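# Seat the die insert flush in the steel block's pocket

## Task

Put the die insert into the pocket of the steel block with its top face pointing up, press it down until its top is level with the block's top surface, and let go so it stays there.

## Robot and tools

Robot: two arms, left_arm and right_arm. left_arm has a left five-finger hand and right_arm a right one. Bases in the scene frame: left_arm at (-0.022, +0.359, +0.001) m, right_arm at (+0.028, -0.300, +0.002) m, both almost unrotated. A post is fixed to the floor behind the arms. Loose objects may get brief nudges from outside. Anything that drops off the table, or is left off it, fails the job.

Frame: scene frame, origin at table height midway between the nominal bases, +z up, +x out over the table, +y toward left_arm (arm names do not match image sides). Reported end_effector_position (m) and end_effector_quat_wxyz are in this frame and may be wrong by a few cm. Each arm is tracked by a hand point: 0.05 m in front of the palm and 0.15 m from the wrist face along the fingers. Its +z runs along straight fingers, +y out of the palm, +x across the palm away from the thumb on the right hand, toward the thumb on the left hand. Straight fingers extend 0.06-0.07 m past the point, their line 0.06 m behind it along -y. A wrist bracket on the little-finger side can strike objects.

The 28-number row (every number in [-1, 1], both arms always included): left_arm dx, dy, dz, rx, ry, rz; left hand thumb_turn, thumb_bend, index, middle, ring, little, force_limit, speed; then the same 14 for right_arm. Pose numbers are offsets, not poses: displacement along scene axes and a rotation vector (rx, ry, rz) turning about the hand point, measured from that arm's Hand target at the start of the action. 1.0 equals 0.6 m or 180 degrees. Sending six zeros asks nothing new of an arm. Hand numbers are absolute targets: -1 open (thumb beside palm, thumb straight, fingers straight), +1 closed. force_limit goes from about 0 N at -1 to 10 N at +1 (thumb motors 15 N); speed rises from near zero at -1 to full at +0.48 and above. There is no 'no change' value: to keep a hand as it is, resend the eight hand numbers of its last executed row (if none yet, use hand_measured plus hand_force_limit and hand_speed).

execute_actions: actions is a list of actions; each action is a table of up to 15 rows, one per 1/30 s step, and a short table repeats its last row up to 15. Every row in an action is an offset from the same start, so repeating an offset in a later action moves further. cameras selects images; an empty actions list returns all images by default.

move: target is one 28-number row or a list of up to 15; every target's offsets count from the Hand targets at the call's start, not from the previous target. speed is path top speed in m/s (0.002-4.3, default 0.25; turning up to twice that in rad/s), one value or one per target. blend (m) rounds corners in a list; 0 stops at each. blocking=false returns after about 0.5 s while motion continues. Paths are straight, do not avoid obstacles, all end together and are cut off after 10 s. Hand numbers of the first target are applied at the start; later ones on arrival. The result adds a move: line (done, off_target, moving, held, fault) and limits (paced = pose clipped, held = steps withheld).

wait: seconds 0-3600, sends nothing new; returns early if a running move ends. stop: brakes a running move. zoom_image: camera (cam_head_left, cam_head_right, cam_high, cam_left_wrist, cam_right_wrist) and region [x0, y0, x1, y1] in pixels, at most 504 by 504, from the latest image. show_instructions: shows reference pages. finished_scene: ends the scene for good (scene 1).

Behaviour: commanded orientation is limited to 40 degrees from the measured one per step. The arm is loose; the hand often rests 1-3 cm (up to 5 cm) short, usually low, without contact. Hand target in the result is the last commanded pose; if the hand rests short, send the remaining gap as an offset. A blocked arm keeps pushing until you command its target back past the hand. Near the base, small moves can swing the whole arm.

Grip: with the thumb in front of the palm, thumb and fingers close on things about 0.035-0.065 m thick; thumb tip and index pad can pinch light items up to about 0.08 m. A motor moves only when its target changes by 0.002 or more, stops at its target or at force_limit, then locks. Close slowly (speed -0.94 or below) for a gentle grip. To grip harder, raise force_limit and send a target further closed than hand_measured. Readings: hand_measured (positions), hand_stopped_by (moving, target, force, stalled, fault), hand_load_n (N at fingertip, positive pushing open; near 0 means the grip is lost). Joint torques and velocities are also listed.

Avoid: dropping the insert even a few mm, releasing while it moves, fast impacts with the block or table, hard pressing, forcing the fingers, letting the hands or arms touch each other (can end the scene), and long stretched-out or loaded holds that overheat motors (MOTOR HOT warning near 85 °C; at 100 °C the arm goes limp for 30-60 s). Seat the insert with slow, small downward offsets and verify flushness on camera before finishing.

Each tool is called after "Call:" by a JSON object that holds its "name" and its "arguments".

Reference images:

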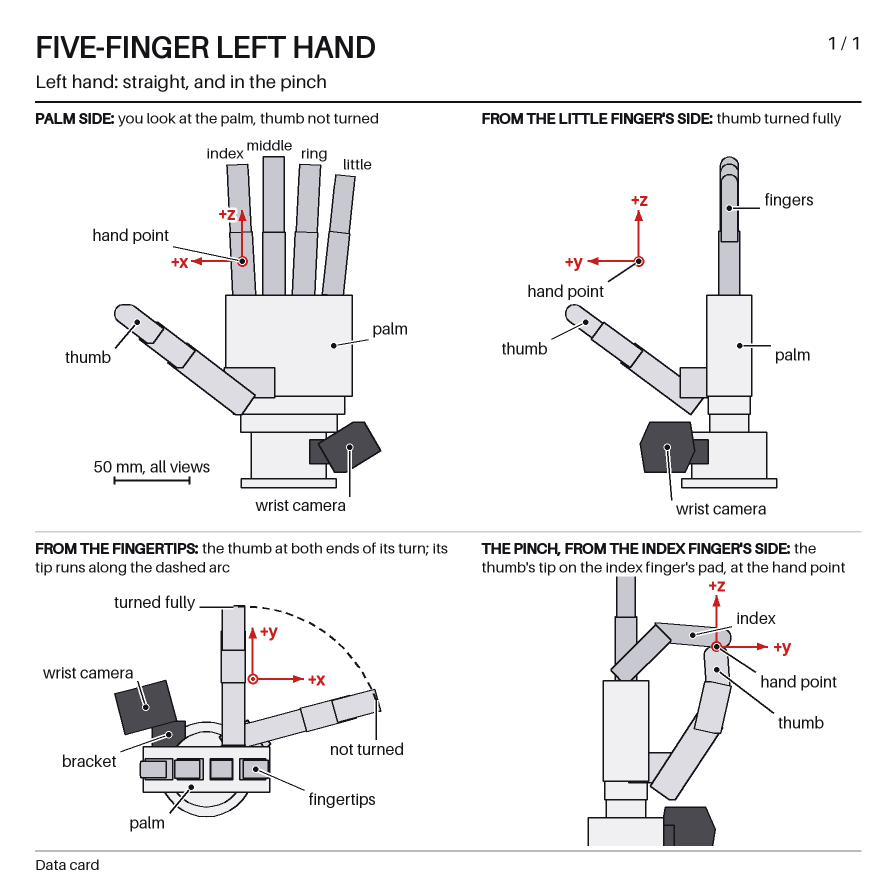

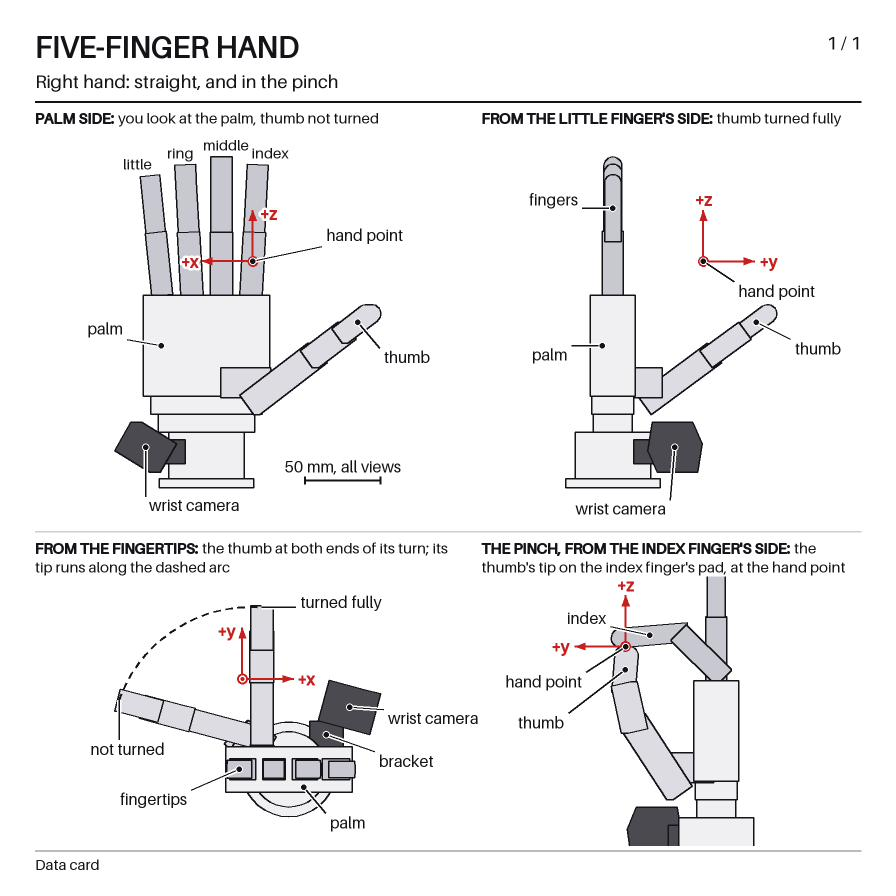

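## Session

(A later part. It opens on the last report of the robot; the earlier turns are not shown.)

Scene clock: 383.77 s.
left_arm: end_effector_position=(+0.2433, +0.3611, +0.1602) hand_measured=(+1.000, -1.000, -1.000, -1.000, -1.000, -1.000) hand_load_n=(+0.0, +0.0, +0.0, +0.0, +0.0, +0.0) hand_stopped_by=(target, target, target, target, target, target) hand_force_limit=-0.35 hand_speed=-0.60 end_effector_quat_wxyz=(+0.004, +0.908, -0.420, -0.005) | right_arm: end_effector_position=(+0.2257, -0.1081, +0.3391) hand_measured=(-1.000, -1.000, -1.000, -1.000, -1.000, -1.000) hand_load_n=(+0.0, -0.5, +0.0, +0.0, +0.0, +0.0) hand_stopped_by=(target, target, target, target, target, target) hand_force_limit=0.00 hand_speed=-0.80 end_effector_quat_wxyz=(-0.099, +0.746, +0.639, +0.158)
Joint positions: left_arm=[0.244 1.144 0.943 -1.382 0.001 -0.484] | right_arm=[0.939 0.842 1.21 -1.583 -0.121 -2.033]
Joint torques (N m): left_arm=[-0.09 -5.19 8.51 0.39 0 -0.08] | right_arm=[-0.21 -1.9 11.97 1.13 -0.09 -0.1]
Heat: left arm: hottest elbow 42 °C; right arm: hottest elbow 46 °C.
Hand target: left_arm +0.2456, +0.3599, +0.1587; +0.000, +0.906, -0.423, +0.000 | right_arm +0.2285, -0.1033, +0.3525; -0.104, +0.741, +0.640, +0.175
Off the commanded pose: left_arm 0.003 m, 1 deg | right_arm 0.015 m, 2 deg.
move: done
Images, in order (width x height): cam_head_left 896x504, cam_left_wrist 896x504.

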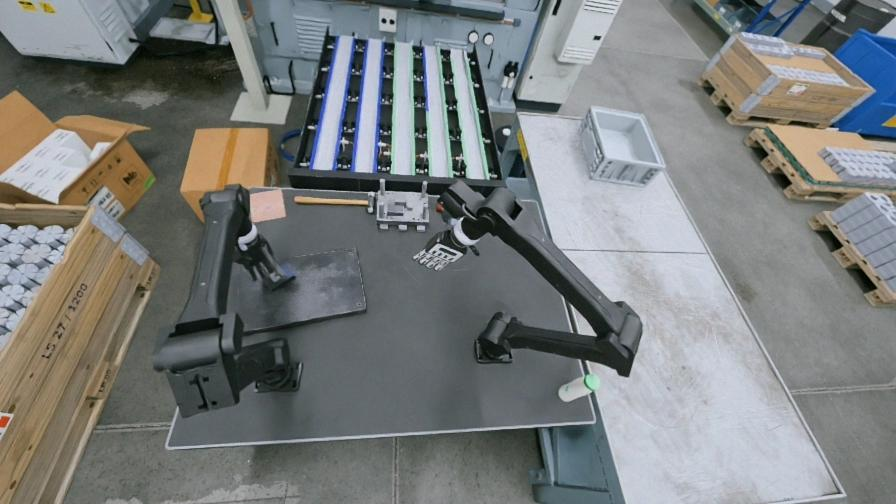

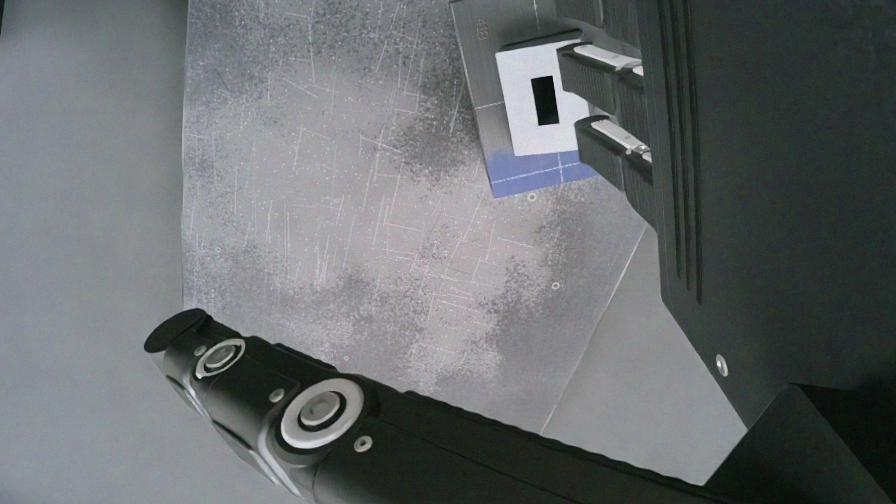

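Call:
{"name": "move", "arguments": {"target": [0.002,0,-0.02,0,0,0,1,-1,-1,-1,-1,-1,-0.35,-0.6,0,0,0,0,0,0,-1,-1,-1,-1,-1,-1,0,-0.8], "speed": 0.05, "cameras": ["cam_left_wrist","cam_head_left"]}}

Call:
{"name": "zoom_image", "arguments": {"camera": "cam_left_wrist", "region": [480, 0, 680, 200]}}

Scene clock: 386.27 s.
left_arm: end_effector_position=(+0.2433, +0.3608, +0.1526) hand_measured=(+1.000, -1.000, -1.000, -1.000, -1.000, -1.000) hand_load_n=(+0.0, +0.0, +0.0, -1.5, +0.0, +0.0) hand_stopped_by=(target, target, target, target, target, target) hand_force_limit=-0.35 hand_speed=-0.60 end_effector_quat_wxyz=(+0.003, +0.908, -0.420, -0.002) | right_arm: end_effector_position=(+0.2257, -0.1081, +0.3391) hand_measured=(-1.000, -1.000, -1.000, -1.000, -1.000, -1.000) hand_load_n=(+0.0, +0.0, +0.0, +0.0, +0.0, +0.0) hand_stopped_by=(target, target, target, target, target, target) hand_force_limit=0.00 hand_speed=-0.80 end_effector_quat_wxyz=(-0.099, +0.746, +0.639, +0.158)
Joint positions: left_arm=[0.244 1.144 0.923 -1.356 0.002 -0.484] | right_arm=[0.939 0.842 1.21 -1.583 -0.121 -2.033]
Joint torques (N m): left_arm=[-0.21 -4.31 8.17 0.75 -0.01 -0.09] | right_arm=[-0.15 -1.9 11.99 1.14 -0.09 -0.1]
Heat: left arm: hottest elbow 41 °C; right arm: hottest elbow 46 °C.
Hand target: left_arm +0.2469, +0.3599, +0.1469; +0.000, +0.906, -0.423, +0.000 | right_arm +0.2285, -0.1033, +0.3525; -0.104, +0.741, +0.640, +0.175
Off the commanded pose: left_arm 0.007 m, 0 deg | right_arm 0.015 m, 2 deg.
move: done
Images, in order (width x height): cam_head_left 896x504, cam_left_wrist 896x504.

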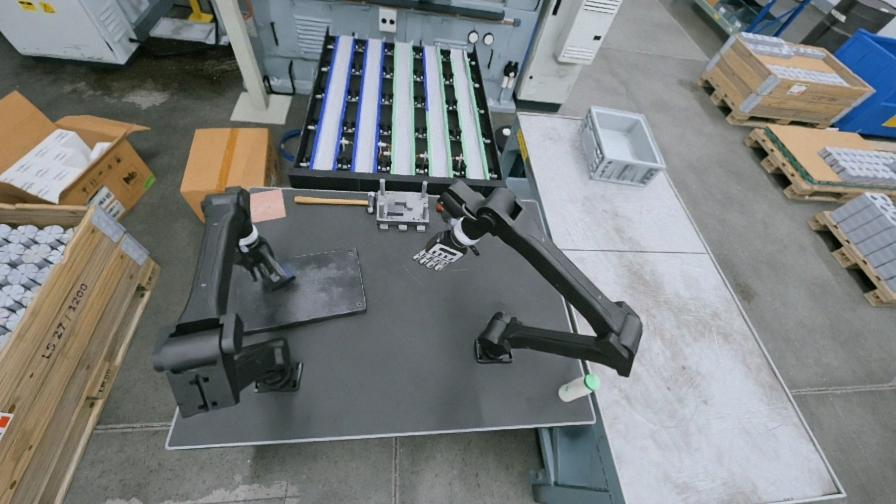

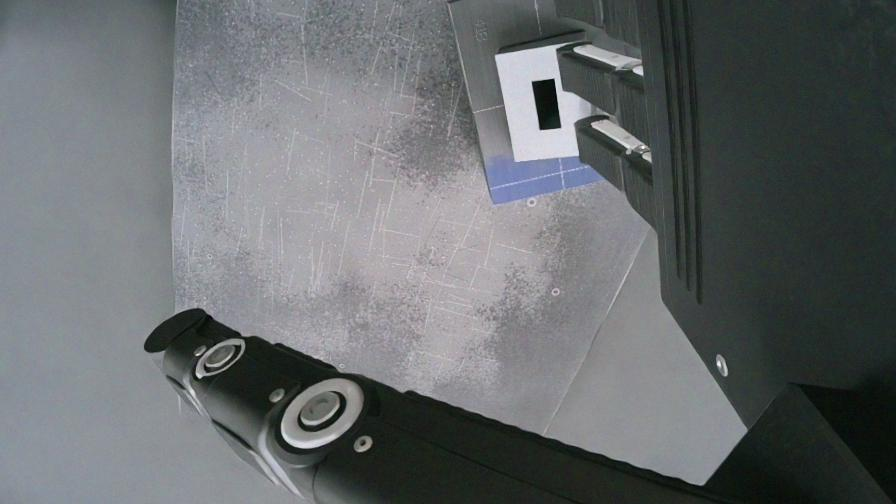

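Scaled by 2.520 from the camera's image (finer frame: 1280x720).

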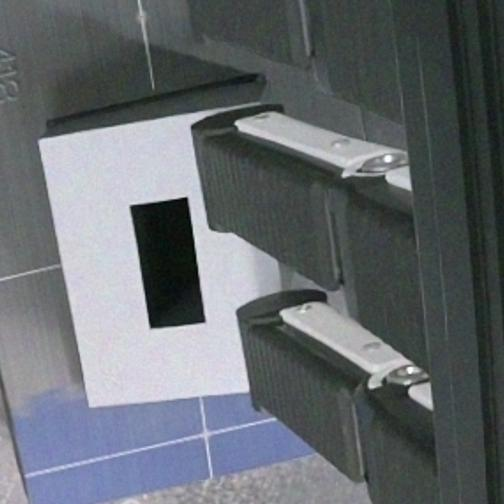

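Call:
{"name": "move", "arguments": {"target": [0,0,-0.03,0,0,0,1,-1,-1,-1,-1,-1,-0.35,-0.6,0,0,0,0,0,0,-1,-1,-1,-1,-1,-1,0,-0.8], "speed": 0.05, "cameras": ["cam_left_wrist"]}}

Call:
{"name": "zoom_image", "arguments": {"camera": "cam_left_wrist", "region": [480, 0, 680, 200]}}

Scene clock: 387.50 s.
left_arm: end_effector_position=(+0.2473, +0.3619, +0.1498) hand_measured=(+1.000, -1.000, -1.000, -1.000, -1.000, -1.000) hand_load_n=(+0.0, +0.0, +0.0, -3.5, +0.0, +0.0) hand_stopped_by=(target, target, target, target, target, target) hand_force_limit=-0.35 hand_speed=-0.60 end_effector_quat_wxyz=(-0.007, +0.906, -0.423, +0.011) | right_arm: end_effector_position=(+0.2257, -0.1081, +0.3391) hand_measured=(-1.000, -1.000, -1.000, -1.000, -1.000, -1.000) hand_load_n=(+0.0, +0.0, +0.0, +0.0, +0.0, +0.0) hand_stopped_by=(target, target, target, target, target, target) hand_force_limit=0.00 hand_speed=-0.80 end_effector_quat_wxyz=(-0.099, +0.746, +0.639, +0.158)
Joint positions: left_arm=[0.244 1.133 0.911 -1.322 0.002 -0.478] | right_arm=[0.939 0.842 1.21 -1.583 -0.121 -2.033]
Joint torques (N m): left_arm=[-0.15 -2.61 6.02 1.52 -0.04 -0.09] | right_arm=[-0.15 -1.9 11.99 1.13 -0.09 -0.1]
Heat: left arm: hottest elbow 41 °C; right arm: hottest elbow 46 °C.
Hand target: left_arm +0.2468, +0.3599, +0.1288; +0.000, +0.906, -0.423, +0.000 | right_arm +0.2285, -0.1033, +0.3525; -0.104, +0.741, +0.640, +0.175
Off the commanded pose: left_arm 0.021 m, 2 deg | right_arm 0.015 m, 2 deg.
move: off_target (left_arm)

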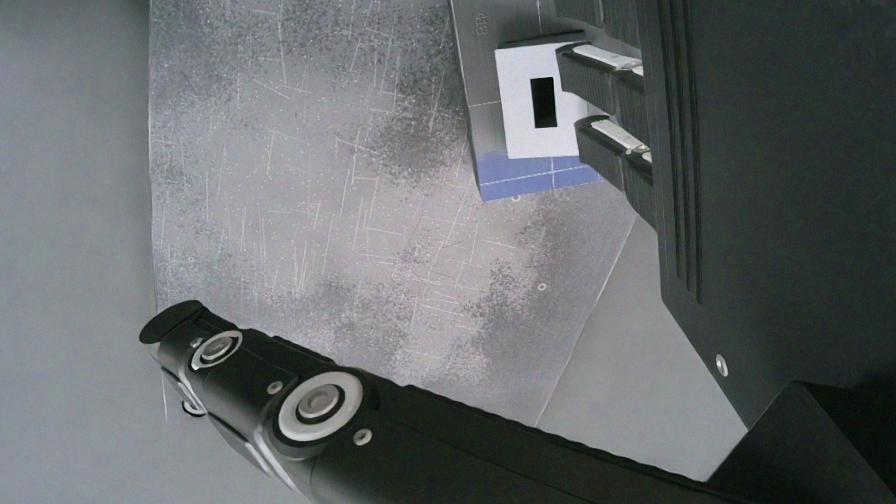

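Scaled by 2.520 from the camera's image (finer frame: 1280x720).

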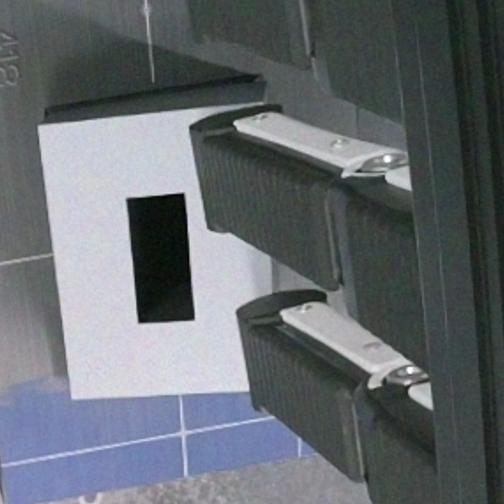

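Call:
{"name": "move", "arguments": {"target": [0,0,-0.03,0,0,0,1,-1,-1,-1,-1,-1,-0.35,-0.6,0,0,0,0,0,0,-1,-1,-1,-1,-1,-1,0,-0.8], "speed": 0.05, "cameras": ["cam_left_wrist"]}}

Call:
{"name": "zoom_image", "arguments": {"camera": "cam_left_wrist", "region": [480, 0, 680, 200]}}

Scene clock: 388.93 s.
left_arm: end_effector_position=(+0.2545, +0.3629, +0.1465) hand_measured=(+1.000, -1.000, -1.000, -1.000, -1.000, -1.000) hand_load_n=(+0.0, +0.0, +0.0, -4.0, +0.0, +0.0) hand_stopped_by=(target, target, target, target, target, target) hand_force_limit=-0.35 hand_speed=-0.60 end_effector_quat_wxyz=(-0.019, +0.906, -0.423, +0.030) | right_arm: end_effector_position=(+0.2257, -0.1081, +0.3391) hand_measured=(-1.000, -1.000, -1.000, -1.000, -1.000, -1.000) hand_load_n=(+0.0, +0.0, +0.0, +0.0, +0.0, +0.0) hand_stopped_by=(target, target, target, target, target, target) hand_force_limit=0.00 hand_speed=-0.80 end_effector_quat_wxyz=(-0.099, +0.746, +0.639, +0.158)
Joint positions: left_arm=[0.244 1.121 0.896 -1.274 0.005 -0.478] | right_arm=[0.939 0.842 1.21 -1.583 -0.121 -2.033]
Joint torques (N m): left_arm=[-0.03 -0.79 4.37 1.51 -0.13 -0.09] | right_arm=[-0.21 -1.9 11.97 1.13 -0.09 -0.1]
Heat: left arm: hottest elbow 41 °C; right arm: hottest elbow 46 °C.
Hand target: left_arm +0.2468, +0.3599, +0.1107; +0.000, +0.906, -0.423, +0.000 | right_arm +0.2285, -0.1033, +0.3525; -0.104, +0.741, +0.640, +0.175
Off the commanded pose: left_arm 0.037 m, 4 deg | right_arm 0.015 m, 2 deg.
move: off_target (left_arm)

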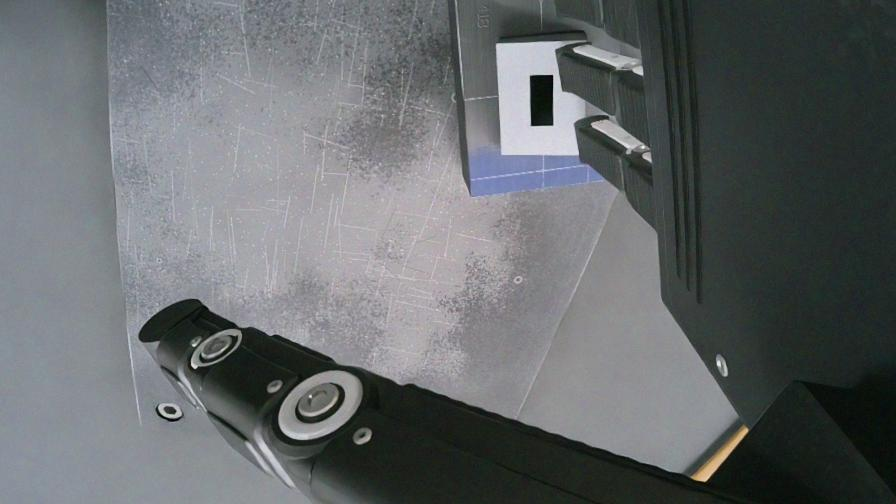

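Scaled by 2.520 from the camera's image (finer frame: 1280x720).

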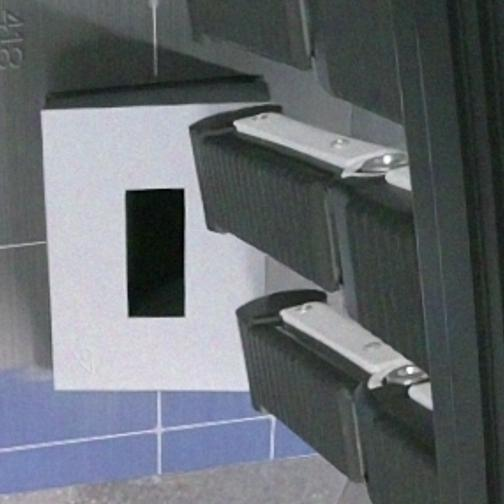

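Call:
{"name": "move", "arguments": {"target": [0,0,-0.025,0,0,0,1,-1,-1,-1,-1,-1,-0.35,-0.6,0,0,0,0,0,0,-1,-1,-1,-1,-1,-1,0,-0.8], "speed": 0.05, "cameras": ["cam_left_wrist"]}}

Call:
{"name": "zoom_image", "arguments": {"camera": "cam_left_wrist", "region": [480, 0, 680, 200]}}

Scene clock: 390.67 s.
left_arm: end_effector_position=(+0.2610, +0.3644, +0.1415) hand_measured=(+1.000, -1.000, -1.000, -1.000, -1.000, -1.000) hand_load_n=(+0.0, -0.5, +0.0, -3.0, +0.0, +0.0) hand_stopped_by=(target, target, target, target, target, target) hand_force_limit=-0.35 hand_speed=-0.60 end_effector_quat_wxyz=(-0.030, +0.905, -0.422, +0.044) | right_arm: end_effector_position=(+0.2257, -0.1081, +0.3391) hand_measured=(-1.000, -1.000, -1.000, -1.000, -1.000, -1.000) hand_load_n=(+0.0, +0.0, +0.0, +0.0, +0.5, +0.0) hand_stopped_by=(target, target, target, target, target, target) hand_force_limit=0.00 hand_speed=-0.80 end_effector_quat_wxyz=(-0.099, +0.746, +0.639, +0.158)
Joint positions: left_arm=[0.244 1.115 0.88 -1.228 0.005 -0.478] | right_arm=[0.939 0.842 1.21 -1.583 -0.121 -2.033]
Joint torques (N m): left_arm=[-0.03 0.5 3.44 1.31 -0.15 -0.08] | right_arm=[-0.15 -1.9 11.99 1.13 -0.09 -0.1]
Heat: left arm: hottest elbow 41 °C; right arm: hottest elbow 46 °C.
Hand target: left_arm +0.2469, +0.3599, +0.0958; +0.000, +0.906, -0.423, +0.000 | right_arm +0.2285, -0.1033, +0.3525; -0.104, +0.741, +0.640, +0.175
Off the commanded pose: left_arm 0.048 m, 6 deg | right_arm 0.015 m, 2 deg.
move: off_target (left_arm)

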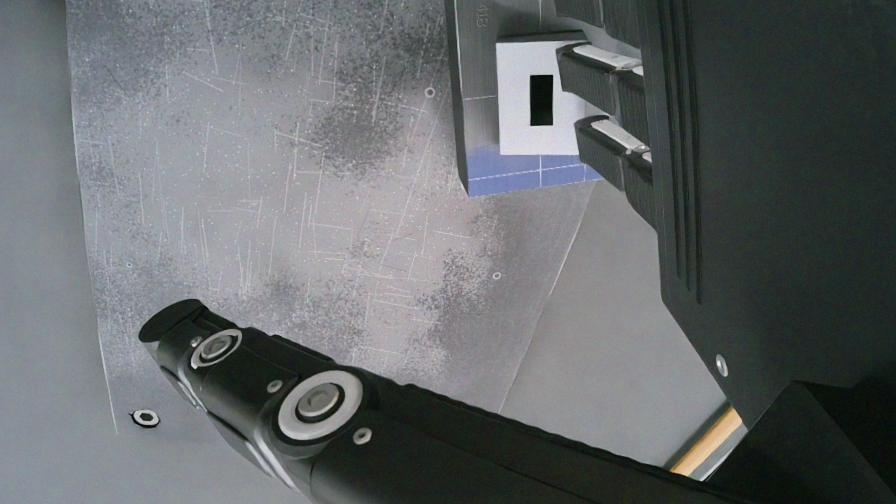

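Scaled by 2.520 from the camera's image (finer frame: 1280x720).

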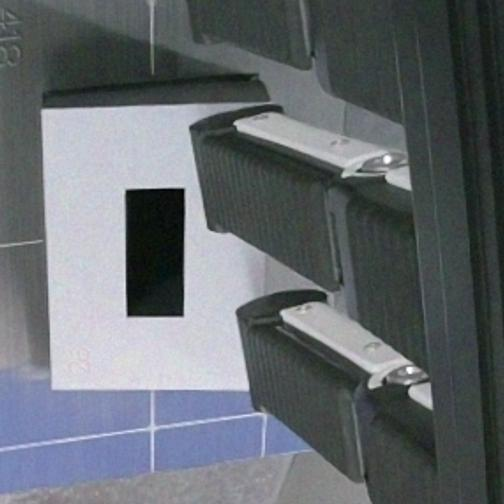

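Call:
{"name": "move", "arguments": {"target": [-0.01,0,0.18,0,0,0,1,-1,-1,-1,-1,-1,-0.35,-0.6,0,0,0,0,0,0,-1,-1,-1,-1,-1,-1,0,-0.8], "speed": 0.12, "cameras": ["cam_left_wrist"]}}

Call:
{"name": "zoom_image", "arguments": {"camera": "cam_left_wrist", "region": [460, 0, 640, 180]}}

Scene clock: 396.13 s.
left_arm: end_effector_position=(+0.2316, +0.3582, +0.1911) hand_measured=(+1.000, -1.000, -1.000, -1.000, -1.000, -1.000) hand_load_n=(+0.0, +0.0, +0.0, +0.0, +0.0, +0.0) hand_stopped_by=(target, target, target, target, target, target) hand_force_limit=-0.35 hand_speed=-0.60 end_effector_quat_wxyz=(+0.009, +0.905, -0.424, -0.013) | right_arm: end_effector_position=(+0.2257, -0.1081, +0.3391) hand_measured=(-1.000, -1.000, -1.000, -1.000, -1.000, -1.000) hand_load_n=(+0.0, +0.0, +0.0, +0.0, +0.0, +0.0) hand_stopped_by=(target, target, target, target, target, target) hand_force_limit=0.00 hand_speed=-0.80 end_effector_quat_wxyz=(-0.099, +0.746, +0.639, +0.158)
Joint positions: left_arm=[0.241 1.113 1 -1.489 -0.001 -0.478] | right_arm=[0.939 0.842 1.21 -1.583 -0.121 -2.033]
Joint torques (N m): left_arm=[0.5 -4.89 11.82 -0.54 -0.12 -0.05] | right_arm=[-0.21 -1.9 11.99 1.14 -0.09 -0.1]
Heat: left arm: hottest elbow 40 °C; right arm: hottest elbow 46 °C.
Hand target: left_arm +0.2409, +0.3600, +0.2038; +0.000, +0.906, -0.423, +0.000 | right_arm +0.2285, -0.1033, +0.3525; -0.104, +0.741, +0.640, +0.175
Off the commanded pose: left_arm 0.016 m, 2 deg | right_arm 0.015 m, 2 deg.
move: off_target (left_arm)

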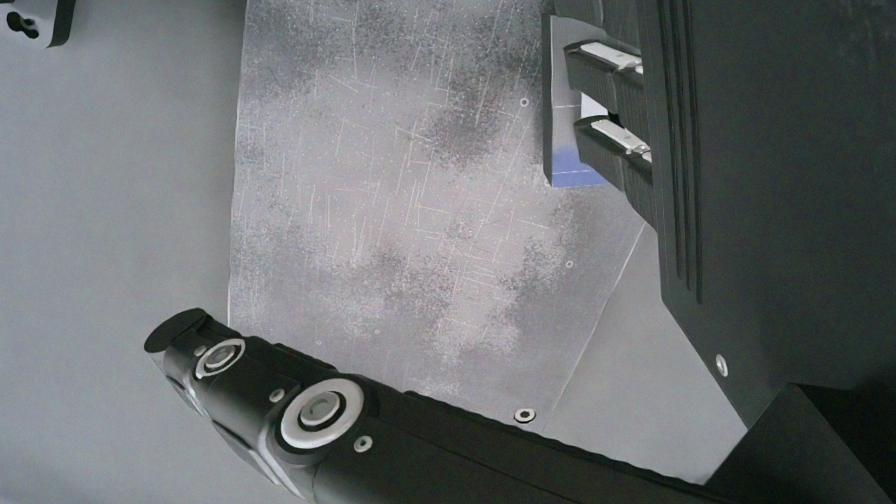

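Scaled by 2.800 from the camera's image (finer frame: 1280x720).

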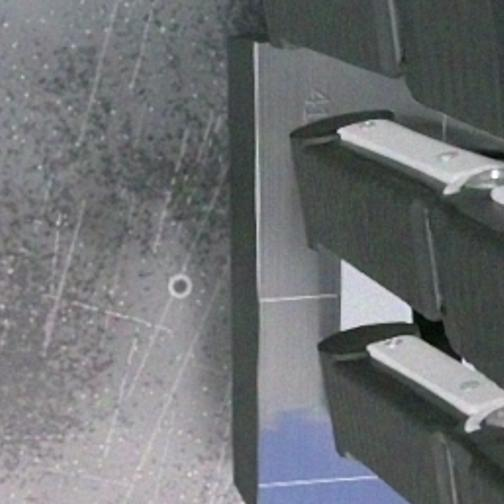

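Call:
{"name": "move", "arguments": {"target": [0.055,0.025,-0.01,0,0,0,1,-1,-1,-1,-1,-1,-0.35,-0.6,0,0,0,0,0,0,-1,-1,-1,-1,-1,-1,0,-0.8], "speed": 0.12, "cameras": ["cam_left_wrist"]}}

Call:
{"name": "zoom_image", "arguments": {"camera": "cam_left_wrist", "region": [460, 0, 640, 180]}}

Scene clock: 397.53 s.
left_arm: end_effector_position=(+0.2590, +0.3692, +0.1858) hand_measured=(+1.000, -1.000, -1.000, -1.000, -1.000, -1.000) hand_load_n=(+0.0, +0.0, +0.0, +0.0, +0.0, +0.0) hand_stopped_by=(target, target, target, target, target, target) hand_force_limit=-0.35 hand_speed=-0.60 end_effector_quat_wxyz=(+0.014, +0.909, -0.417, -0.020) | right_arm: end_effector_position=(+0.2257, -0.1081, +0.3391) hand_measured=(-1.000, -1.000, -1.000, -1.000, -1.000, -1.000) hand_load_n=(-0.5, +0.0, +0.0, +0.0, +0.0, +0.0) hand_stopped_by=(target, target, target, target, target, target) hand_force_limit=0.00 hand_speed=-0.80 end_effector_quat_wxyz=(-0.099, +0.746, +0.639, +0.158)
Joint positions: left_arm=[0.257 1.207 1.055 -1.469 -0.002 -0.478] | right_arm=[0.939 0.842 1.21 -1.583 -0.121 -2.033]
Joint torques (N m): left_arm=[1.03 -5.89 12.12 0.2 -0.1 0.11] | right_arm=[-0.15 -1.9 11.97 1.13 -0.1 -0.1]
Heat: left arm: hottest elbow 41 °C; right arm: hottest elbow 47 °C.
Hand target: left_arm +0.2738, +0.3749, +0.1978; +0.000, +0.906, -0.423, +0.000 | right_arm +0.2285, -0.1033, +0.3525; -0.104, +0.741, +0.640, +0.175
Off the commanded pose: left_arm 0.020 m, 3 deg | right_arm 0.015 m, 2 deg.
move: off_target (left_arm)

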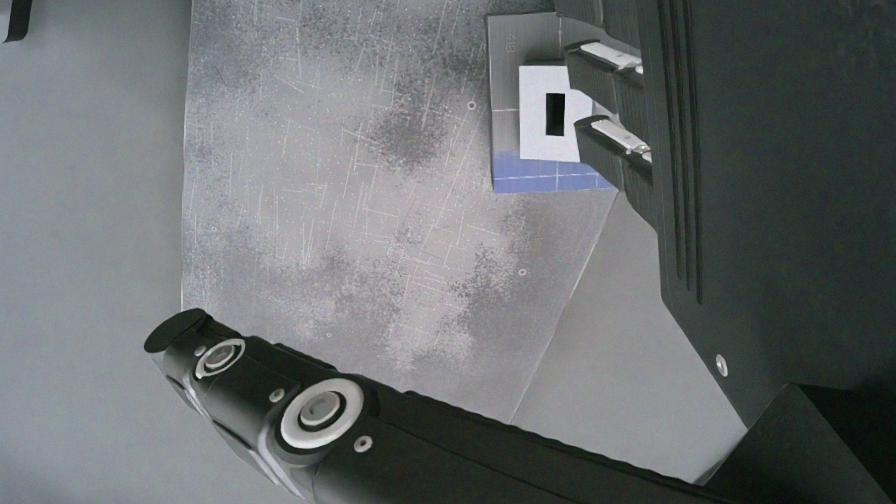

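Scaled by 2.800 from the camera's image (finer frame: 1280x720).

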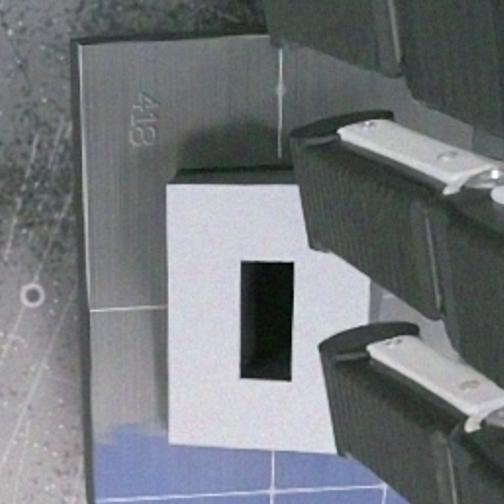

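Call:
{"name": "move", "arguments": {"target": [-0.01,0,-0.06,0.214,-0.2248,0.0234,1,-1,-1,-1,-1,-1,-0.35,-0.6,0,0,0,0,0,0,-1,-1,-1,-1,-1,-1,0,-0.8], "speed": 0.25, "cameras": ["cam_left_wrist"]}}

Call:
{"name": "zoom_image", "arguments": {"camera": "cam_left_wrist", "region": [140, 40, 420, 320]}}

Scene clock: 403.23 s.
left_arm: end_effector_position=(+0.2621, +0.3767, +0.1572) hand_measured=(+1.000, -1.000, -1.000, -1.000, -1.000, -1.000) hand_load_n=(+0.0, +0.0, +0.0, +0.0, +0.0, +0.0) hand_stopped_by=(target, target, target, target, target, target) hand_force_limit=-0.35 hand_speed=-0.60 end_effector_quat_wxyz=(-0.434, +0.813, -0.355, +0.155) | right_arm: end_effector_position=(+0.2257, -0.1081, +0.3391) hand_measured=(-1.000, -1.000, -1.000, -1.000, -1.000, -1.000) hand_load_n=(+0.0, +0.0, +0.0, +0.0, +0.0, +0.0) hand_stopped_by=(target, target, target, target, target, target) hand_force_limit=0.00 hand_speed=-0.80 end_effector_quat_wxyz=(-0.099, +0.746, +0.639, +0.158)
Joint positions: left_arm=[-0.264 0.672 0.572 -0.9 -0.818 -0.782] | right_arm=[0.939 0.842 1.21 -1.583 -0.121 -2.033]
Joint torques (N m): left_arm=[0.21 0.15 9.89 1.72 -0.62 -0.2] | right_arm=[-0.15 -1.9 11.97 1.14 -0.09 -0.1]
Heat: left arm: hottest elbow 41 °C; right arm: hottest elbow 47 °C.
Hand target: left_arm +0.2679, +0.3749, +0.1618; -0.436, +0.815, -0.341, +0.171 | right_arm +0.2285, -0.1033, +0.3525; -0.104, +0.741, +0.640, +0.175
Off the commanded pose: left_arm 0.008 m, 2 deg | right_arm 0.015 m, 2 deg.
move: done

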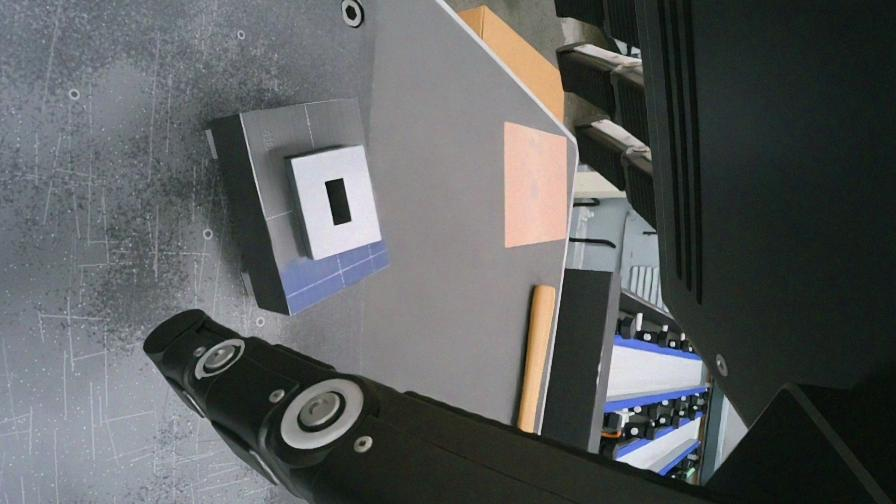

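Scaled by 1.800 from the camera's image (finer frame: 1280x720).

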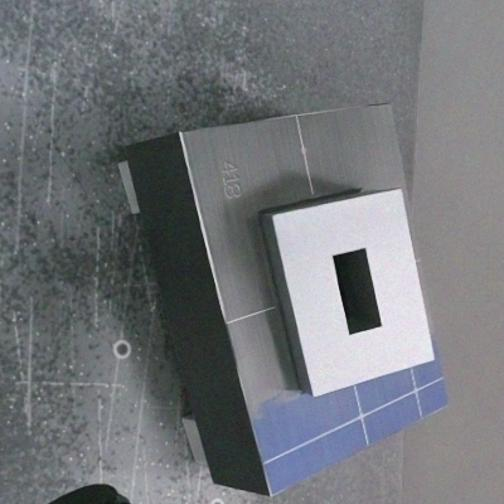

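Call:
{"name": "move", "arguments": {"target": [[0.018,-0.0217,0.07,-0.214,0.2248,-0.0234,1,-1,-1,-1,-1,-1,-0.35,-0.6,0,0,0,0,0,0,-1,-1,-1,-1,-1,-1,0,-0.8],[0.018,-0.0217,0.012,-0.214,0.2248,-0.0234,1,-1,-1,-1,-1,-1,-0.35,-0.6,0,0,0,0,0,0,-1,-1,-1,-1,-1,-1,0,-0.8]], "speed": [0.25,0.12], "cameras": ["cam_left_wrist"]}}

Call:
{"name": "zoom_image", "arguments": {"camera": "cam_left_wrist", "region": [460, 0, 640, 200]}}

Scene clock: 408.53 s.
left_arm: end_effector_position=(+0.2749, +0.3597, +0.1716) hand_measured=(+1.000, -1.000, -1.000, -1.000, -1.000, -1.000) hand_load_n=(+0.0, +0.0, +0.0, +0.0, +0.5, +0.0) hand_stopped_by=(target, target, target, target, target, target) hand_force_limit=-0.35 hand_speed=-0.60 end_effector_quat_wxyz=(+0.000, +0.909, -0.416, -0.004) | right_arm: end_effector_position=(+0.2257, -0.1081, +0.3391) hand_measured=(-1.000, -1.000, -1.000, -1.000, -1.000, -1.000) hand_load_n=(+0.0, +0.0, +0.0, +0.0, +0.0, +0.0) hand_stopped_by=(target, target, target, target, target, target) hand_force_limit=0.00 hand_speed=-0.80 end_effector_quat_wxyz=(-0.099, +0.746, +0.639, +0.158)
Joint positions: left_arm=[0.216 1.218 1.032 -1.393 -0.005 -0.521] | right_arm=[0.939 0.842 1.21 -1.583 -0.121 -2.033]
Joint torques (N m): left_arm=[1.03 -5.48 8.95 0.49 0.01 0.12] | right_arm=[-0.21 -1.85 11.97 1.14 -0.09 -0.1]
Heat: left arm: hottest elbow 41 °C; right arm: hottest elbow 47 °C.
Hand target: left_arm +0.2786, +0.3619, +0.1690; +0.000, +0.906, -0.423, +0.000 | right_arm +0.2285, -0.1033, +0.3525; -0.104, +0.741, +0.640, +0.175
Off the commanded pose: left_arm 0.005 m, 1 deg | right_arm 0.015 m, 2 deg.
move: done

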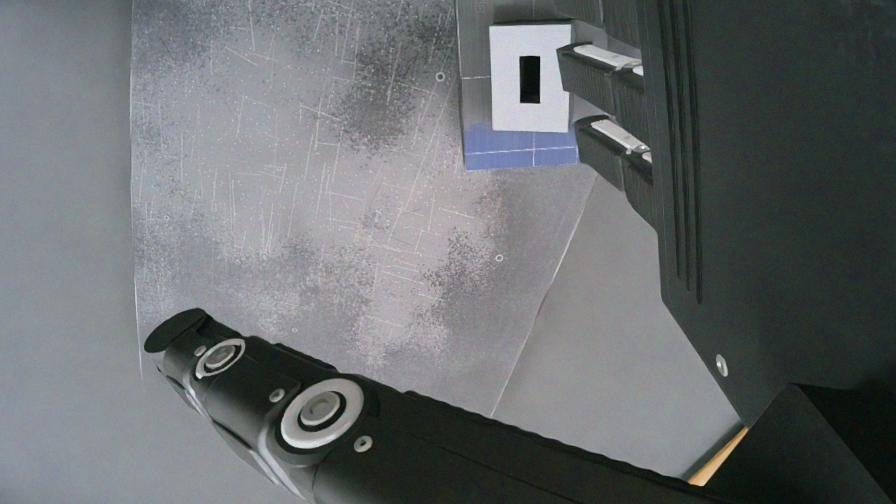

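Scaled by 2.520 from the camera's image (finer frame: 1280x720).

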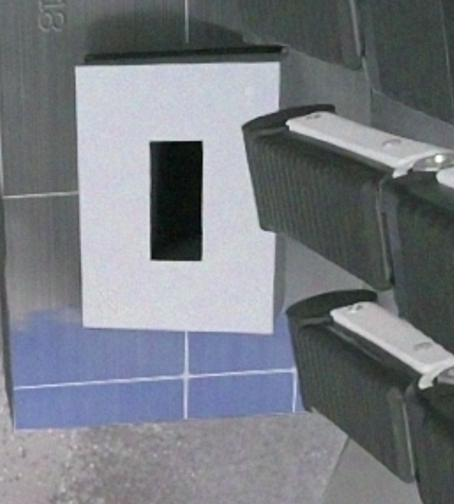

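Call:
{"name": "move", "arguments": {"target": [-0.0205,0.0237,0,0,0,-0.083,1,-1,-1,-1,-1,-1,-0.35,-0.6,0,0,0,0,0,0,-1,-1,-1,-1,-1,-1,0,-0.8], "speed": 0.12, "cameras": ["cam_left_wrist"]}}

Call:
{"name": "zoom_image", "arguments": {"camera": "cam_left_wrist", "region": [460, 0, 640, 200]}}

Scene clock: 411.60 s.
left_arm: end_effector_position=(+0.2592, +0.3712, +0.1706) hand_measured=(+1.000, -1.000, -1.000, -1.000, -1.000, -1.000) hand_load_n=(+0.0, +0.0, +0.0, +0.0, +0.0, +0.0) hand_stopped_by=(target, target, target, target, target, target) hand_force_limit=-0.35 hand_speed=-0.60 end_effector_quat_wxyz=(+0.005, +0.847, -0.531, -0.004) | right_arm: end_effector_position=(+0.2257, -0.1081, +0.3391) hand_measured=(-1.000, -1.000, -1.000, -1.000, -1.000, -1.000) hand_load_n=(+0.0, +0.0, +0.0, +0.0, +0.0, +0.0) hand_stopped_by=(target, target, target, target, target, target) hand_force_limit=0.00 hand_speed=-0.80 end_effector_quat_wxyz=(-0.099, +0.746, +0.639, +0.158)
Joint positions: left_arm=[0.228 1.223 1.032 -1.393 0.001 -0.246] | right_arm=[0.939 0.842 1.21 -1.583 -0.121 -2.033]
Joint torques (N m): left_arm=[1.2 -5.13 9.63 0.54 0 0.13] | right_arm=[-0.21 -1.9 11.97 1.13 -0.09 -0.1]
Heat: left arm: hottest elbow 41 °C; right arm: hottest elbow 47 °C.
Hand target: left_arm +0.2663, +0.3761, +0.1690; +0.000, +0.844, -0.537, +0.000 | right_arm +0.2285, -0.1033, +0.3525; -0.104, +0.741, +0.640, +0.175
Off the commanded pose: left_arm 0.009 m, 1 deg | right_arm 0.015 m, 2 deg.
move: done

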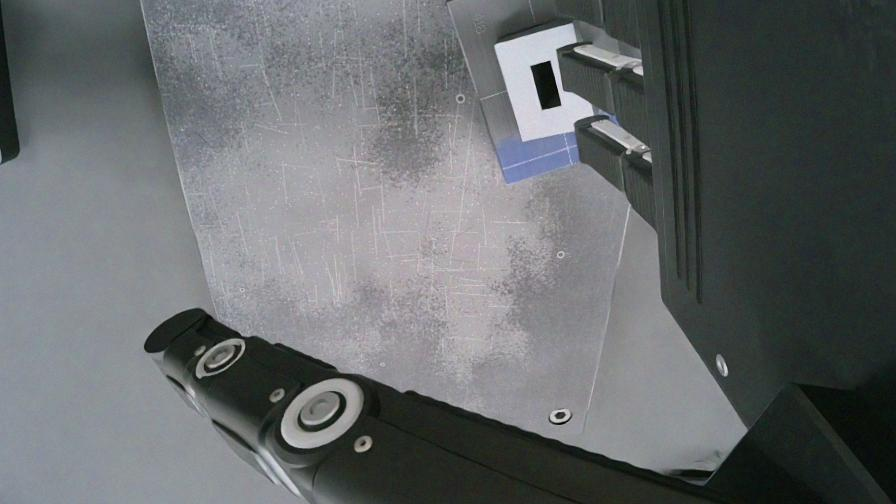

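Scaled by 2.520 from the camera's image (finer frame: 1280x720).

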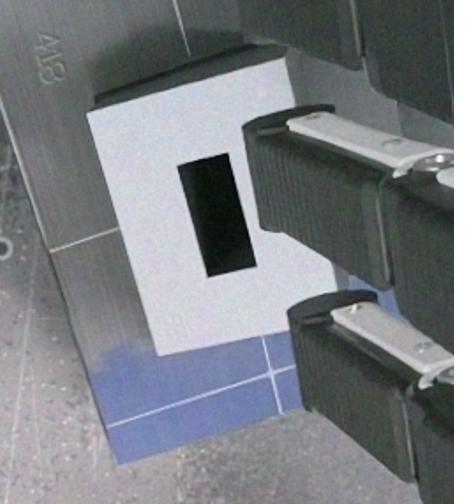

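Call:
{"name": "move", "arguments": {"target": [0.011,0.006,-0.025,0,0,0,1,-1,-1,-1,-1,-1,-0.35,-0.6,0,0,0,0,0,0,-1,-1,-1,-1,-1,-1,0,-0.8], "speed": 0.08, "cameras": ["cam_left_wrist"]}}

Call:
{"name": "zoom_image", "arguments": {"camera": "cam_left_wrist", "region": [460, 0, 640, 200]}}

Scene clock: 413.00 s.
left_arm: end_effector_position=(+0.2703, +0.3757, +0.1578) hand_measured=(+1.000, -1.000, -1.000, -1.000, -1.000, -1.000) hand_load_n=(+0.0, -0.5, +0.0, +0.0, +0.0, +0.0) hand_stopped_by=(target, target, target, target, target, target) hand_force_limit=-0.35 hand_speed=-0.60 end_effector_quat_wxyz=(+0.002, +0.847, -0.531, -0.002) | right_arm: end_effector_position=(+0.2257, -0.1081, +0.3391) hand_measured=(-1.000, -1.000, -1.000, -1.000, -1.000, -1.000) hand_load_n=(+0.0, +0.0, +0.0, +0.0, +0.0, +0.0) hand_stopped_by=(target, target, target, target, target, target) hand_force_limit=0.00 hand_speed=-0.80 end_effector_quat_wxyz=(-0.099, +0.746, +0.639, +0.158)
Joint positions: left_arm=[0.235 1.257 1.028 -1.347 0.001 -0.24] | right_arm=[0.939 0.842 1.21 -1.583 -0.121 -2.033]
Joint torques (N m): left_arm=[1.14 -6.01 8.65 0.49 0 0.12] | right_arm=[-0.21 -1.9 11.99 1.13 -0.09 -0.1]
Heat: left arm: hottest elbow 41 °C; right arm: hottest elbow 47 °C.
Hand target: left_arm +0.2729, +0.3797, +0.1540; +0.000, +0.844, -0.537, +0.000 | right_arm +0.2285, -0.1033, +0.3525; -0.104, +0.741, +0.640, +0.175
Off the commanded pose: left_arm 0.006 m, 1 deg | right_arm 0.015 m, 2 deg.
move: done

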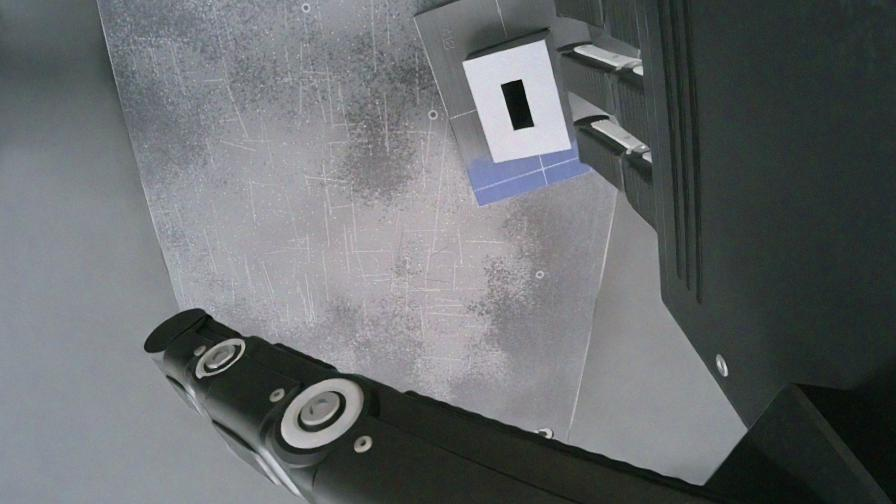

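Scaled by 2.520 from the camera's image (finer frame: 1280x720).

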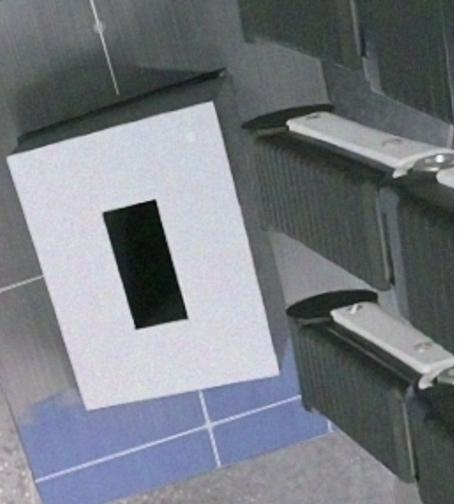

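Call:
{"name": "move", "arguments": {"target": [-0.009,-0.004,-0.012,0,0,0,1,-1,-1,-1,-1,-1,-0.35,-0.6,0,0,0,0,0,0,-1,-1,-1,-1,-1,-1,0,-0.8], "speed": 0.06, "cameras": ["cam_left_wrist"]}}

Call:
{"name": "zoom_image", "arguments": {"camera": "cam_left_wrist", "region": [460, 0, 640, 200]}}

Scene clock: 414.37 s.
left_arm: end_effector_position=(+0.2664, +0.3753, +0.1485) hand_measured=(+1.000, -1.000, -1.000, -1.000, -1.000, -1.000) hand_load_n=(+0.0, +0.0, +0.0, +0.0, +0.0, +0.0) hand_stopped_by=(target, target, target, target, target, target) hand_force_limit=-0.35 hand_speed=-0.60 end_effector_quat_wxyz=(+0.004, +0.847, -0.532, -0.004) | right_arm: end_effector_position=(+0.2257, -0.1081, +0.3391) hand_measured=(-1.000, -1.000, -1.000, -1.000, -1.000, -1.000) hand_load_n=(+0.0, +0.0, +0.0, +0.0, -0.5, +0.0) hand_stopped_by=(target, target, target, target, target, target) hand_force_limit=0.00 hand_speed=-0.80 end_effector_quat_wxyz=(-0.099, +0.746, +0.639, +0.158)
Joint positions: left_arm=[0.235 1.257 1.002 -1.327 -0.001 -0.239] | right_arm=[0.939 0.842 1.21 -1.583 -0.121 -2.033]
Joint torques (N m): left_arm=[0.91 -6.77 8.32 0.42 0 0.1] | right_arm=[-0.21 -1.96 11.97 1.11 -0.09 -0.1]
Heat: left arm: hottest elbow 41 °C; right arm: hottest elbow 47 °C.
Hand target: left_arm +0.2675, +0.3773, +0.1467; +0.000, +0.844, -0.537, +0.000 | right_arm +0.2285, -0.1033, +0.3525; -0.104, +0.741, +0.640, +0.175
Off the commanded pose: left_arm 0.003 m, 1 deg | right_arm 0.015 m, 2 deg.
move: done

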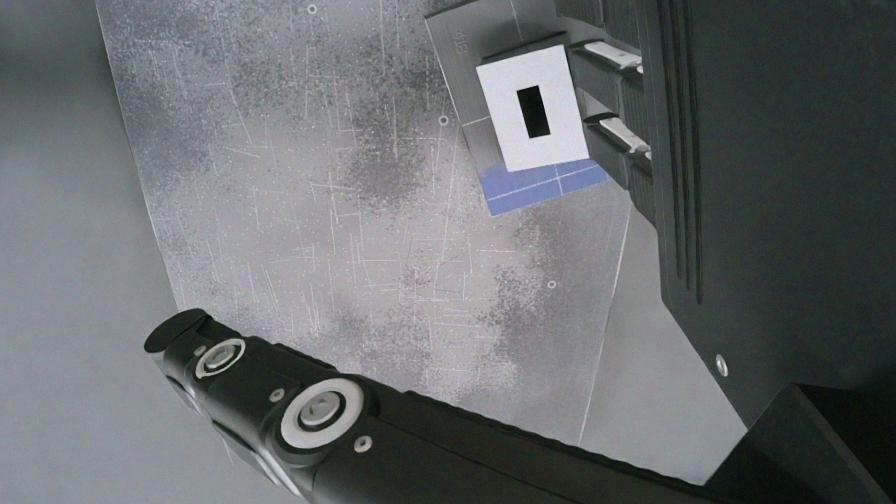

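Scaled by 2.520 from the camera's image (finer frame: 1280x720).

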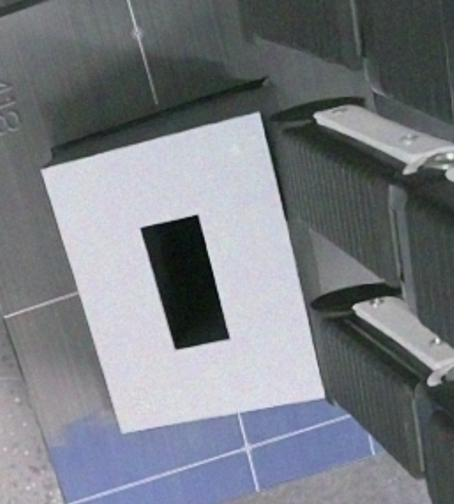

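Call:
{"name": "move", "arguments": {"target": [[0.012,0.006,0.005,0,0,0,1,-1,-1,-1,-1,-1,-0.35,-0.6,0,0,0,0,0,0,-1,-1,-1,-1,-1,-1,0,-0.8],[0.012,0.004,0.055,0,0,0,1,-1,-1,-1,-1,-1,-0.35,-0.6,0,0,0,0,0,0,-1,-1,-1,-1,-1,-1,0,-0.8],[-0.002,-0.002,0.055,0,0,0,1,-1,-1,-1,-1,-1,-0.35,-0.6,0,0,0,0,0,0,-1,-1,-1,-1,-1,-1,0,-0.8]], "speed": 0.1, "cameras": ["cam_left_wrist"]}}

Call:
{"name": "zoom_image", "arguments": {"camera": "cam_left_wrist", "region": [460, 0, 640, 200]}}

Scene clock: 416.87 s.
left_arm: end_effector_position=(+0.2626, +0.3747, +0.1721) hand_measured=(+1.000, -1.000, -1.000, -1.000, -1.000, -1.000) hand_load_n=(+0.0, +0.0, +0.0, +0.0, +0.0, -0.5) hand_stopped_by=(target, target, target, target, target, target) hand_force_limit=-0.35 hand_speed=-0.60 end_effector_quat_wxyz=(+0.007, +0.847, -0.531, -0.007) | right_arm: end_effector_position=(+0.2257, -0.1081, +0.3391) hand_measured=(-1.000, -1.000, -1.000, -1.000, -1.000, -1.000) hand_load_n=(+0.0, +0.0, +0.0, +0.0, +0.0, +0.0) hand_stopped_by=(target, target, target, target, target, target) hand_force_limit=0.00 hand_speed=-0.80 end_effector_quat_wxyz=(-0.099, +0.746, +0.639, +0.158)
Joint positions: left_arm=[0.236 1.239 1.049 -1.4 0.001 -0.239] | right_arm=[0.939 0.842 1.21 -1.583 -0.121 -2.033]
Joint torques (N m): left_arm=[0.44 -7.12 10.32 -0.49 -0.01 0.05] | right_arm=[-0.15 -1.9 11.97 1.14 -0.09 -0.1]
Heat: left arm: hottest elbow 41 °C; right arm: hottest elbow 47 °C.
Hand target: left_arm +0.2664, +0.3761, +0.1799; +0.000, +0.844, -0.537, +0.000 | right_arm +0.2285, -0.1033, +0.3525; -0.104, +0.741, +0.640, +0.175
Off the commanded pose: left_arm 0.009 m, 1 deg | right_arm 0.015 m, 2 deg.
move: done

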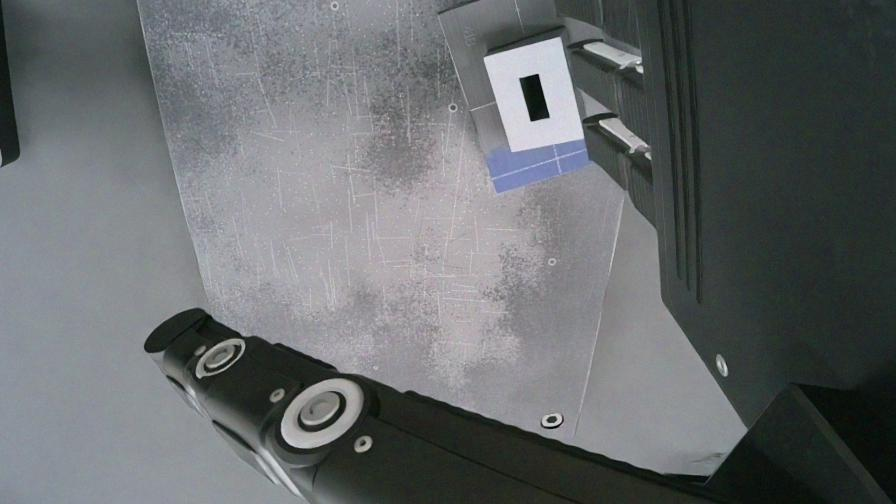

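Scaled by 2.520 from the camera's image (finer frame: 1280x720).

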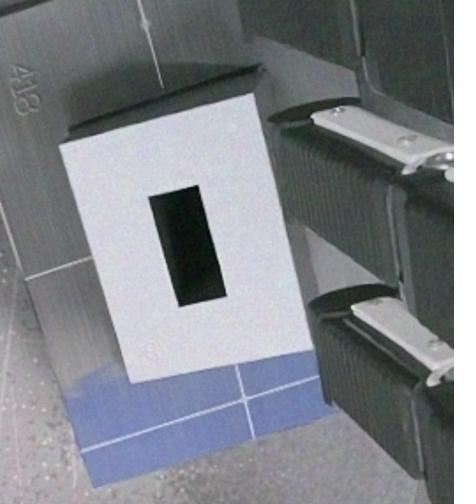

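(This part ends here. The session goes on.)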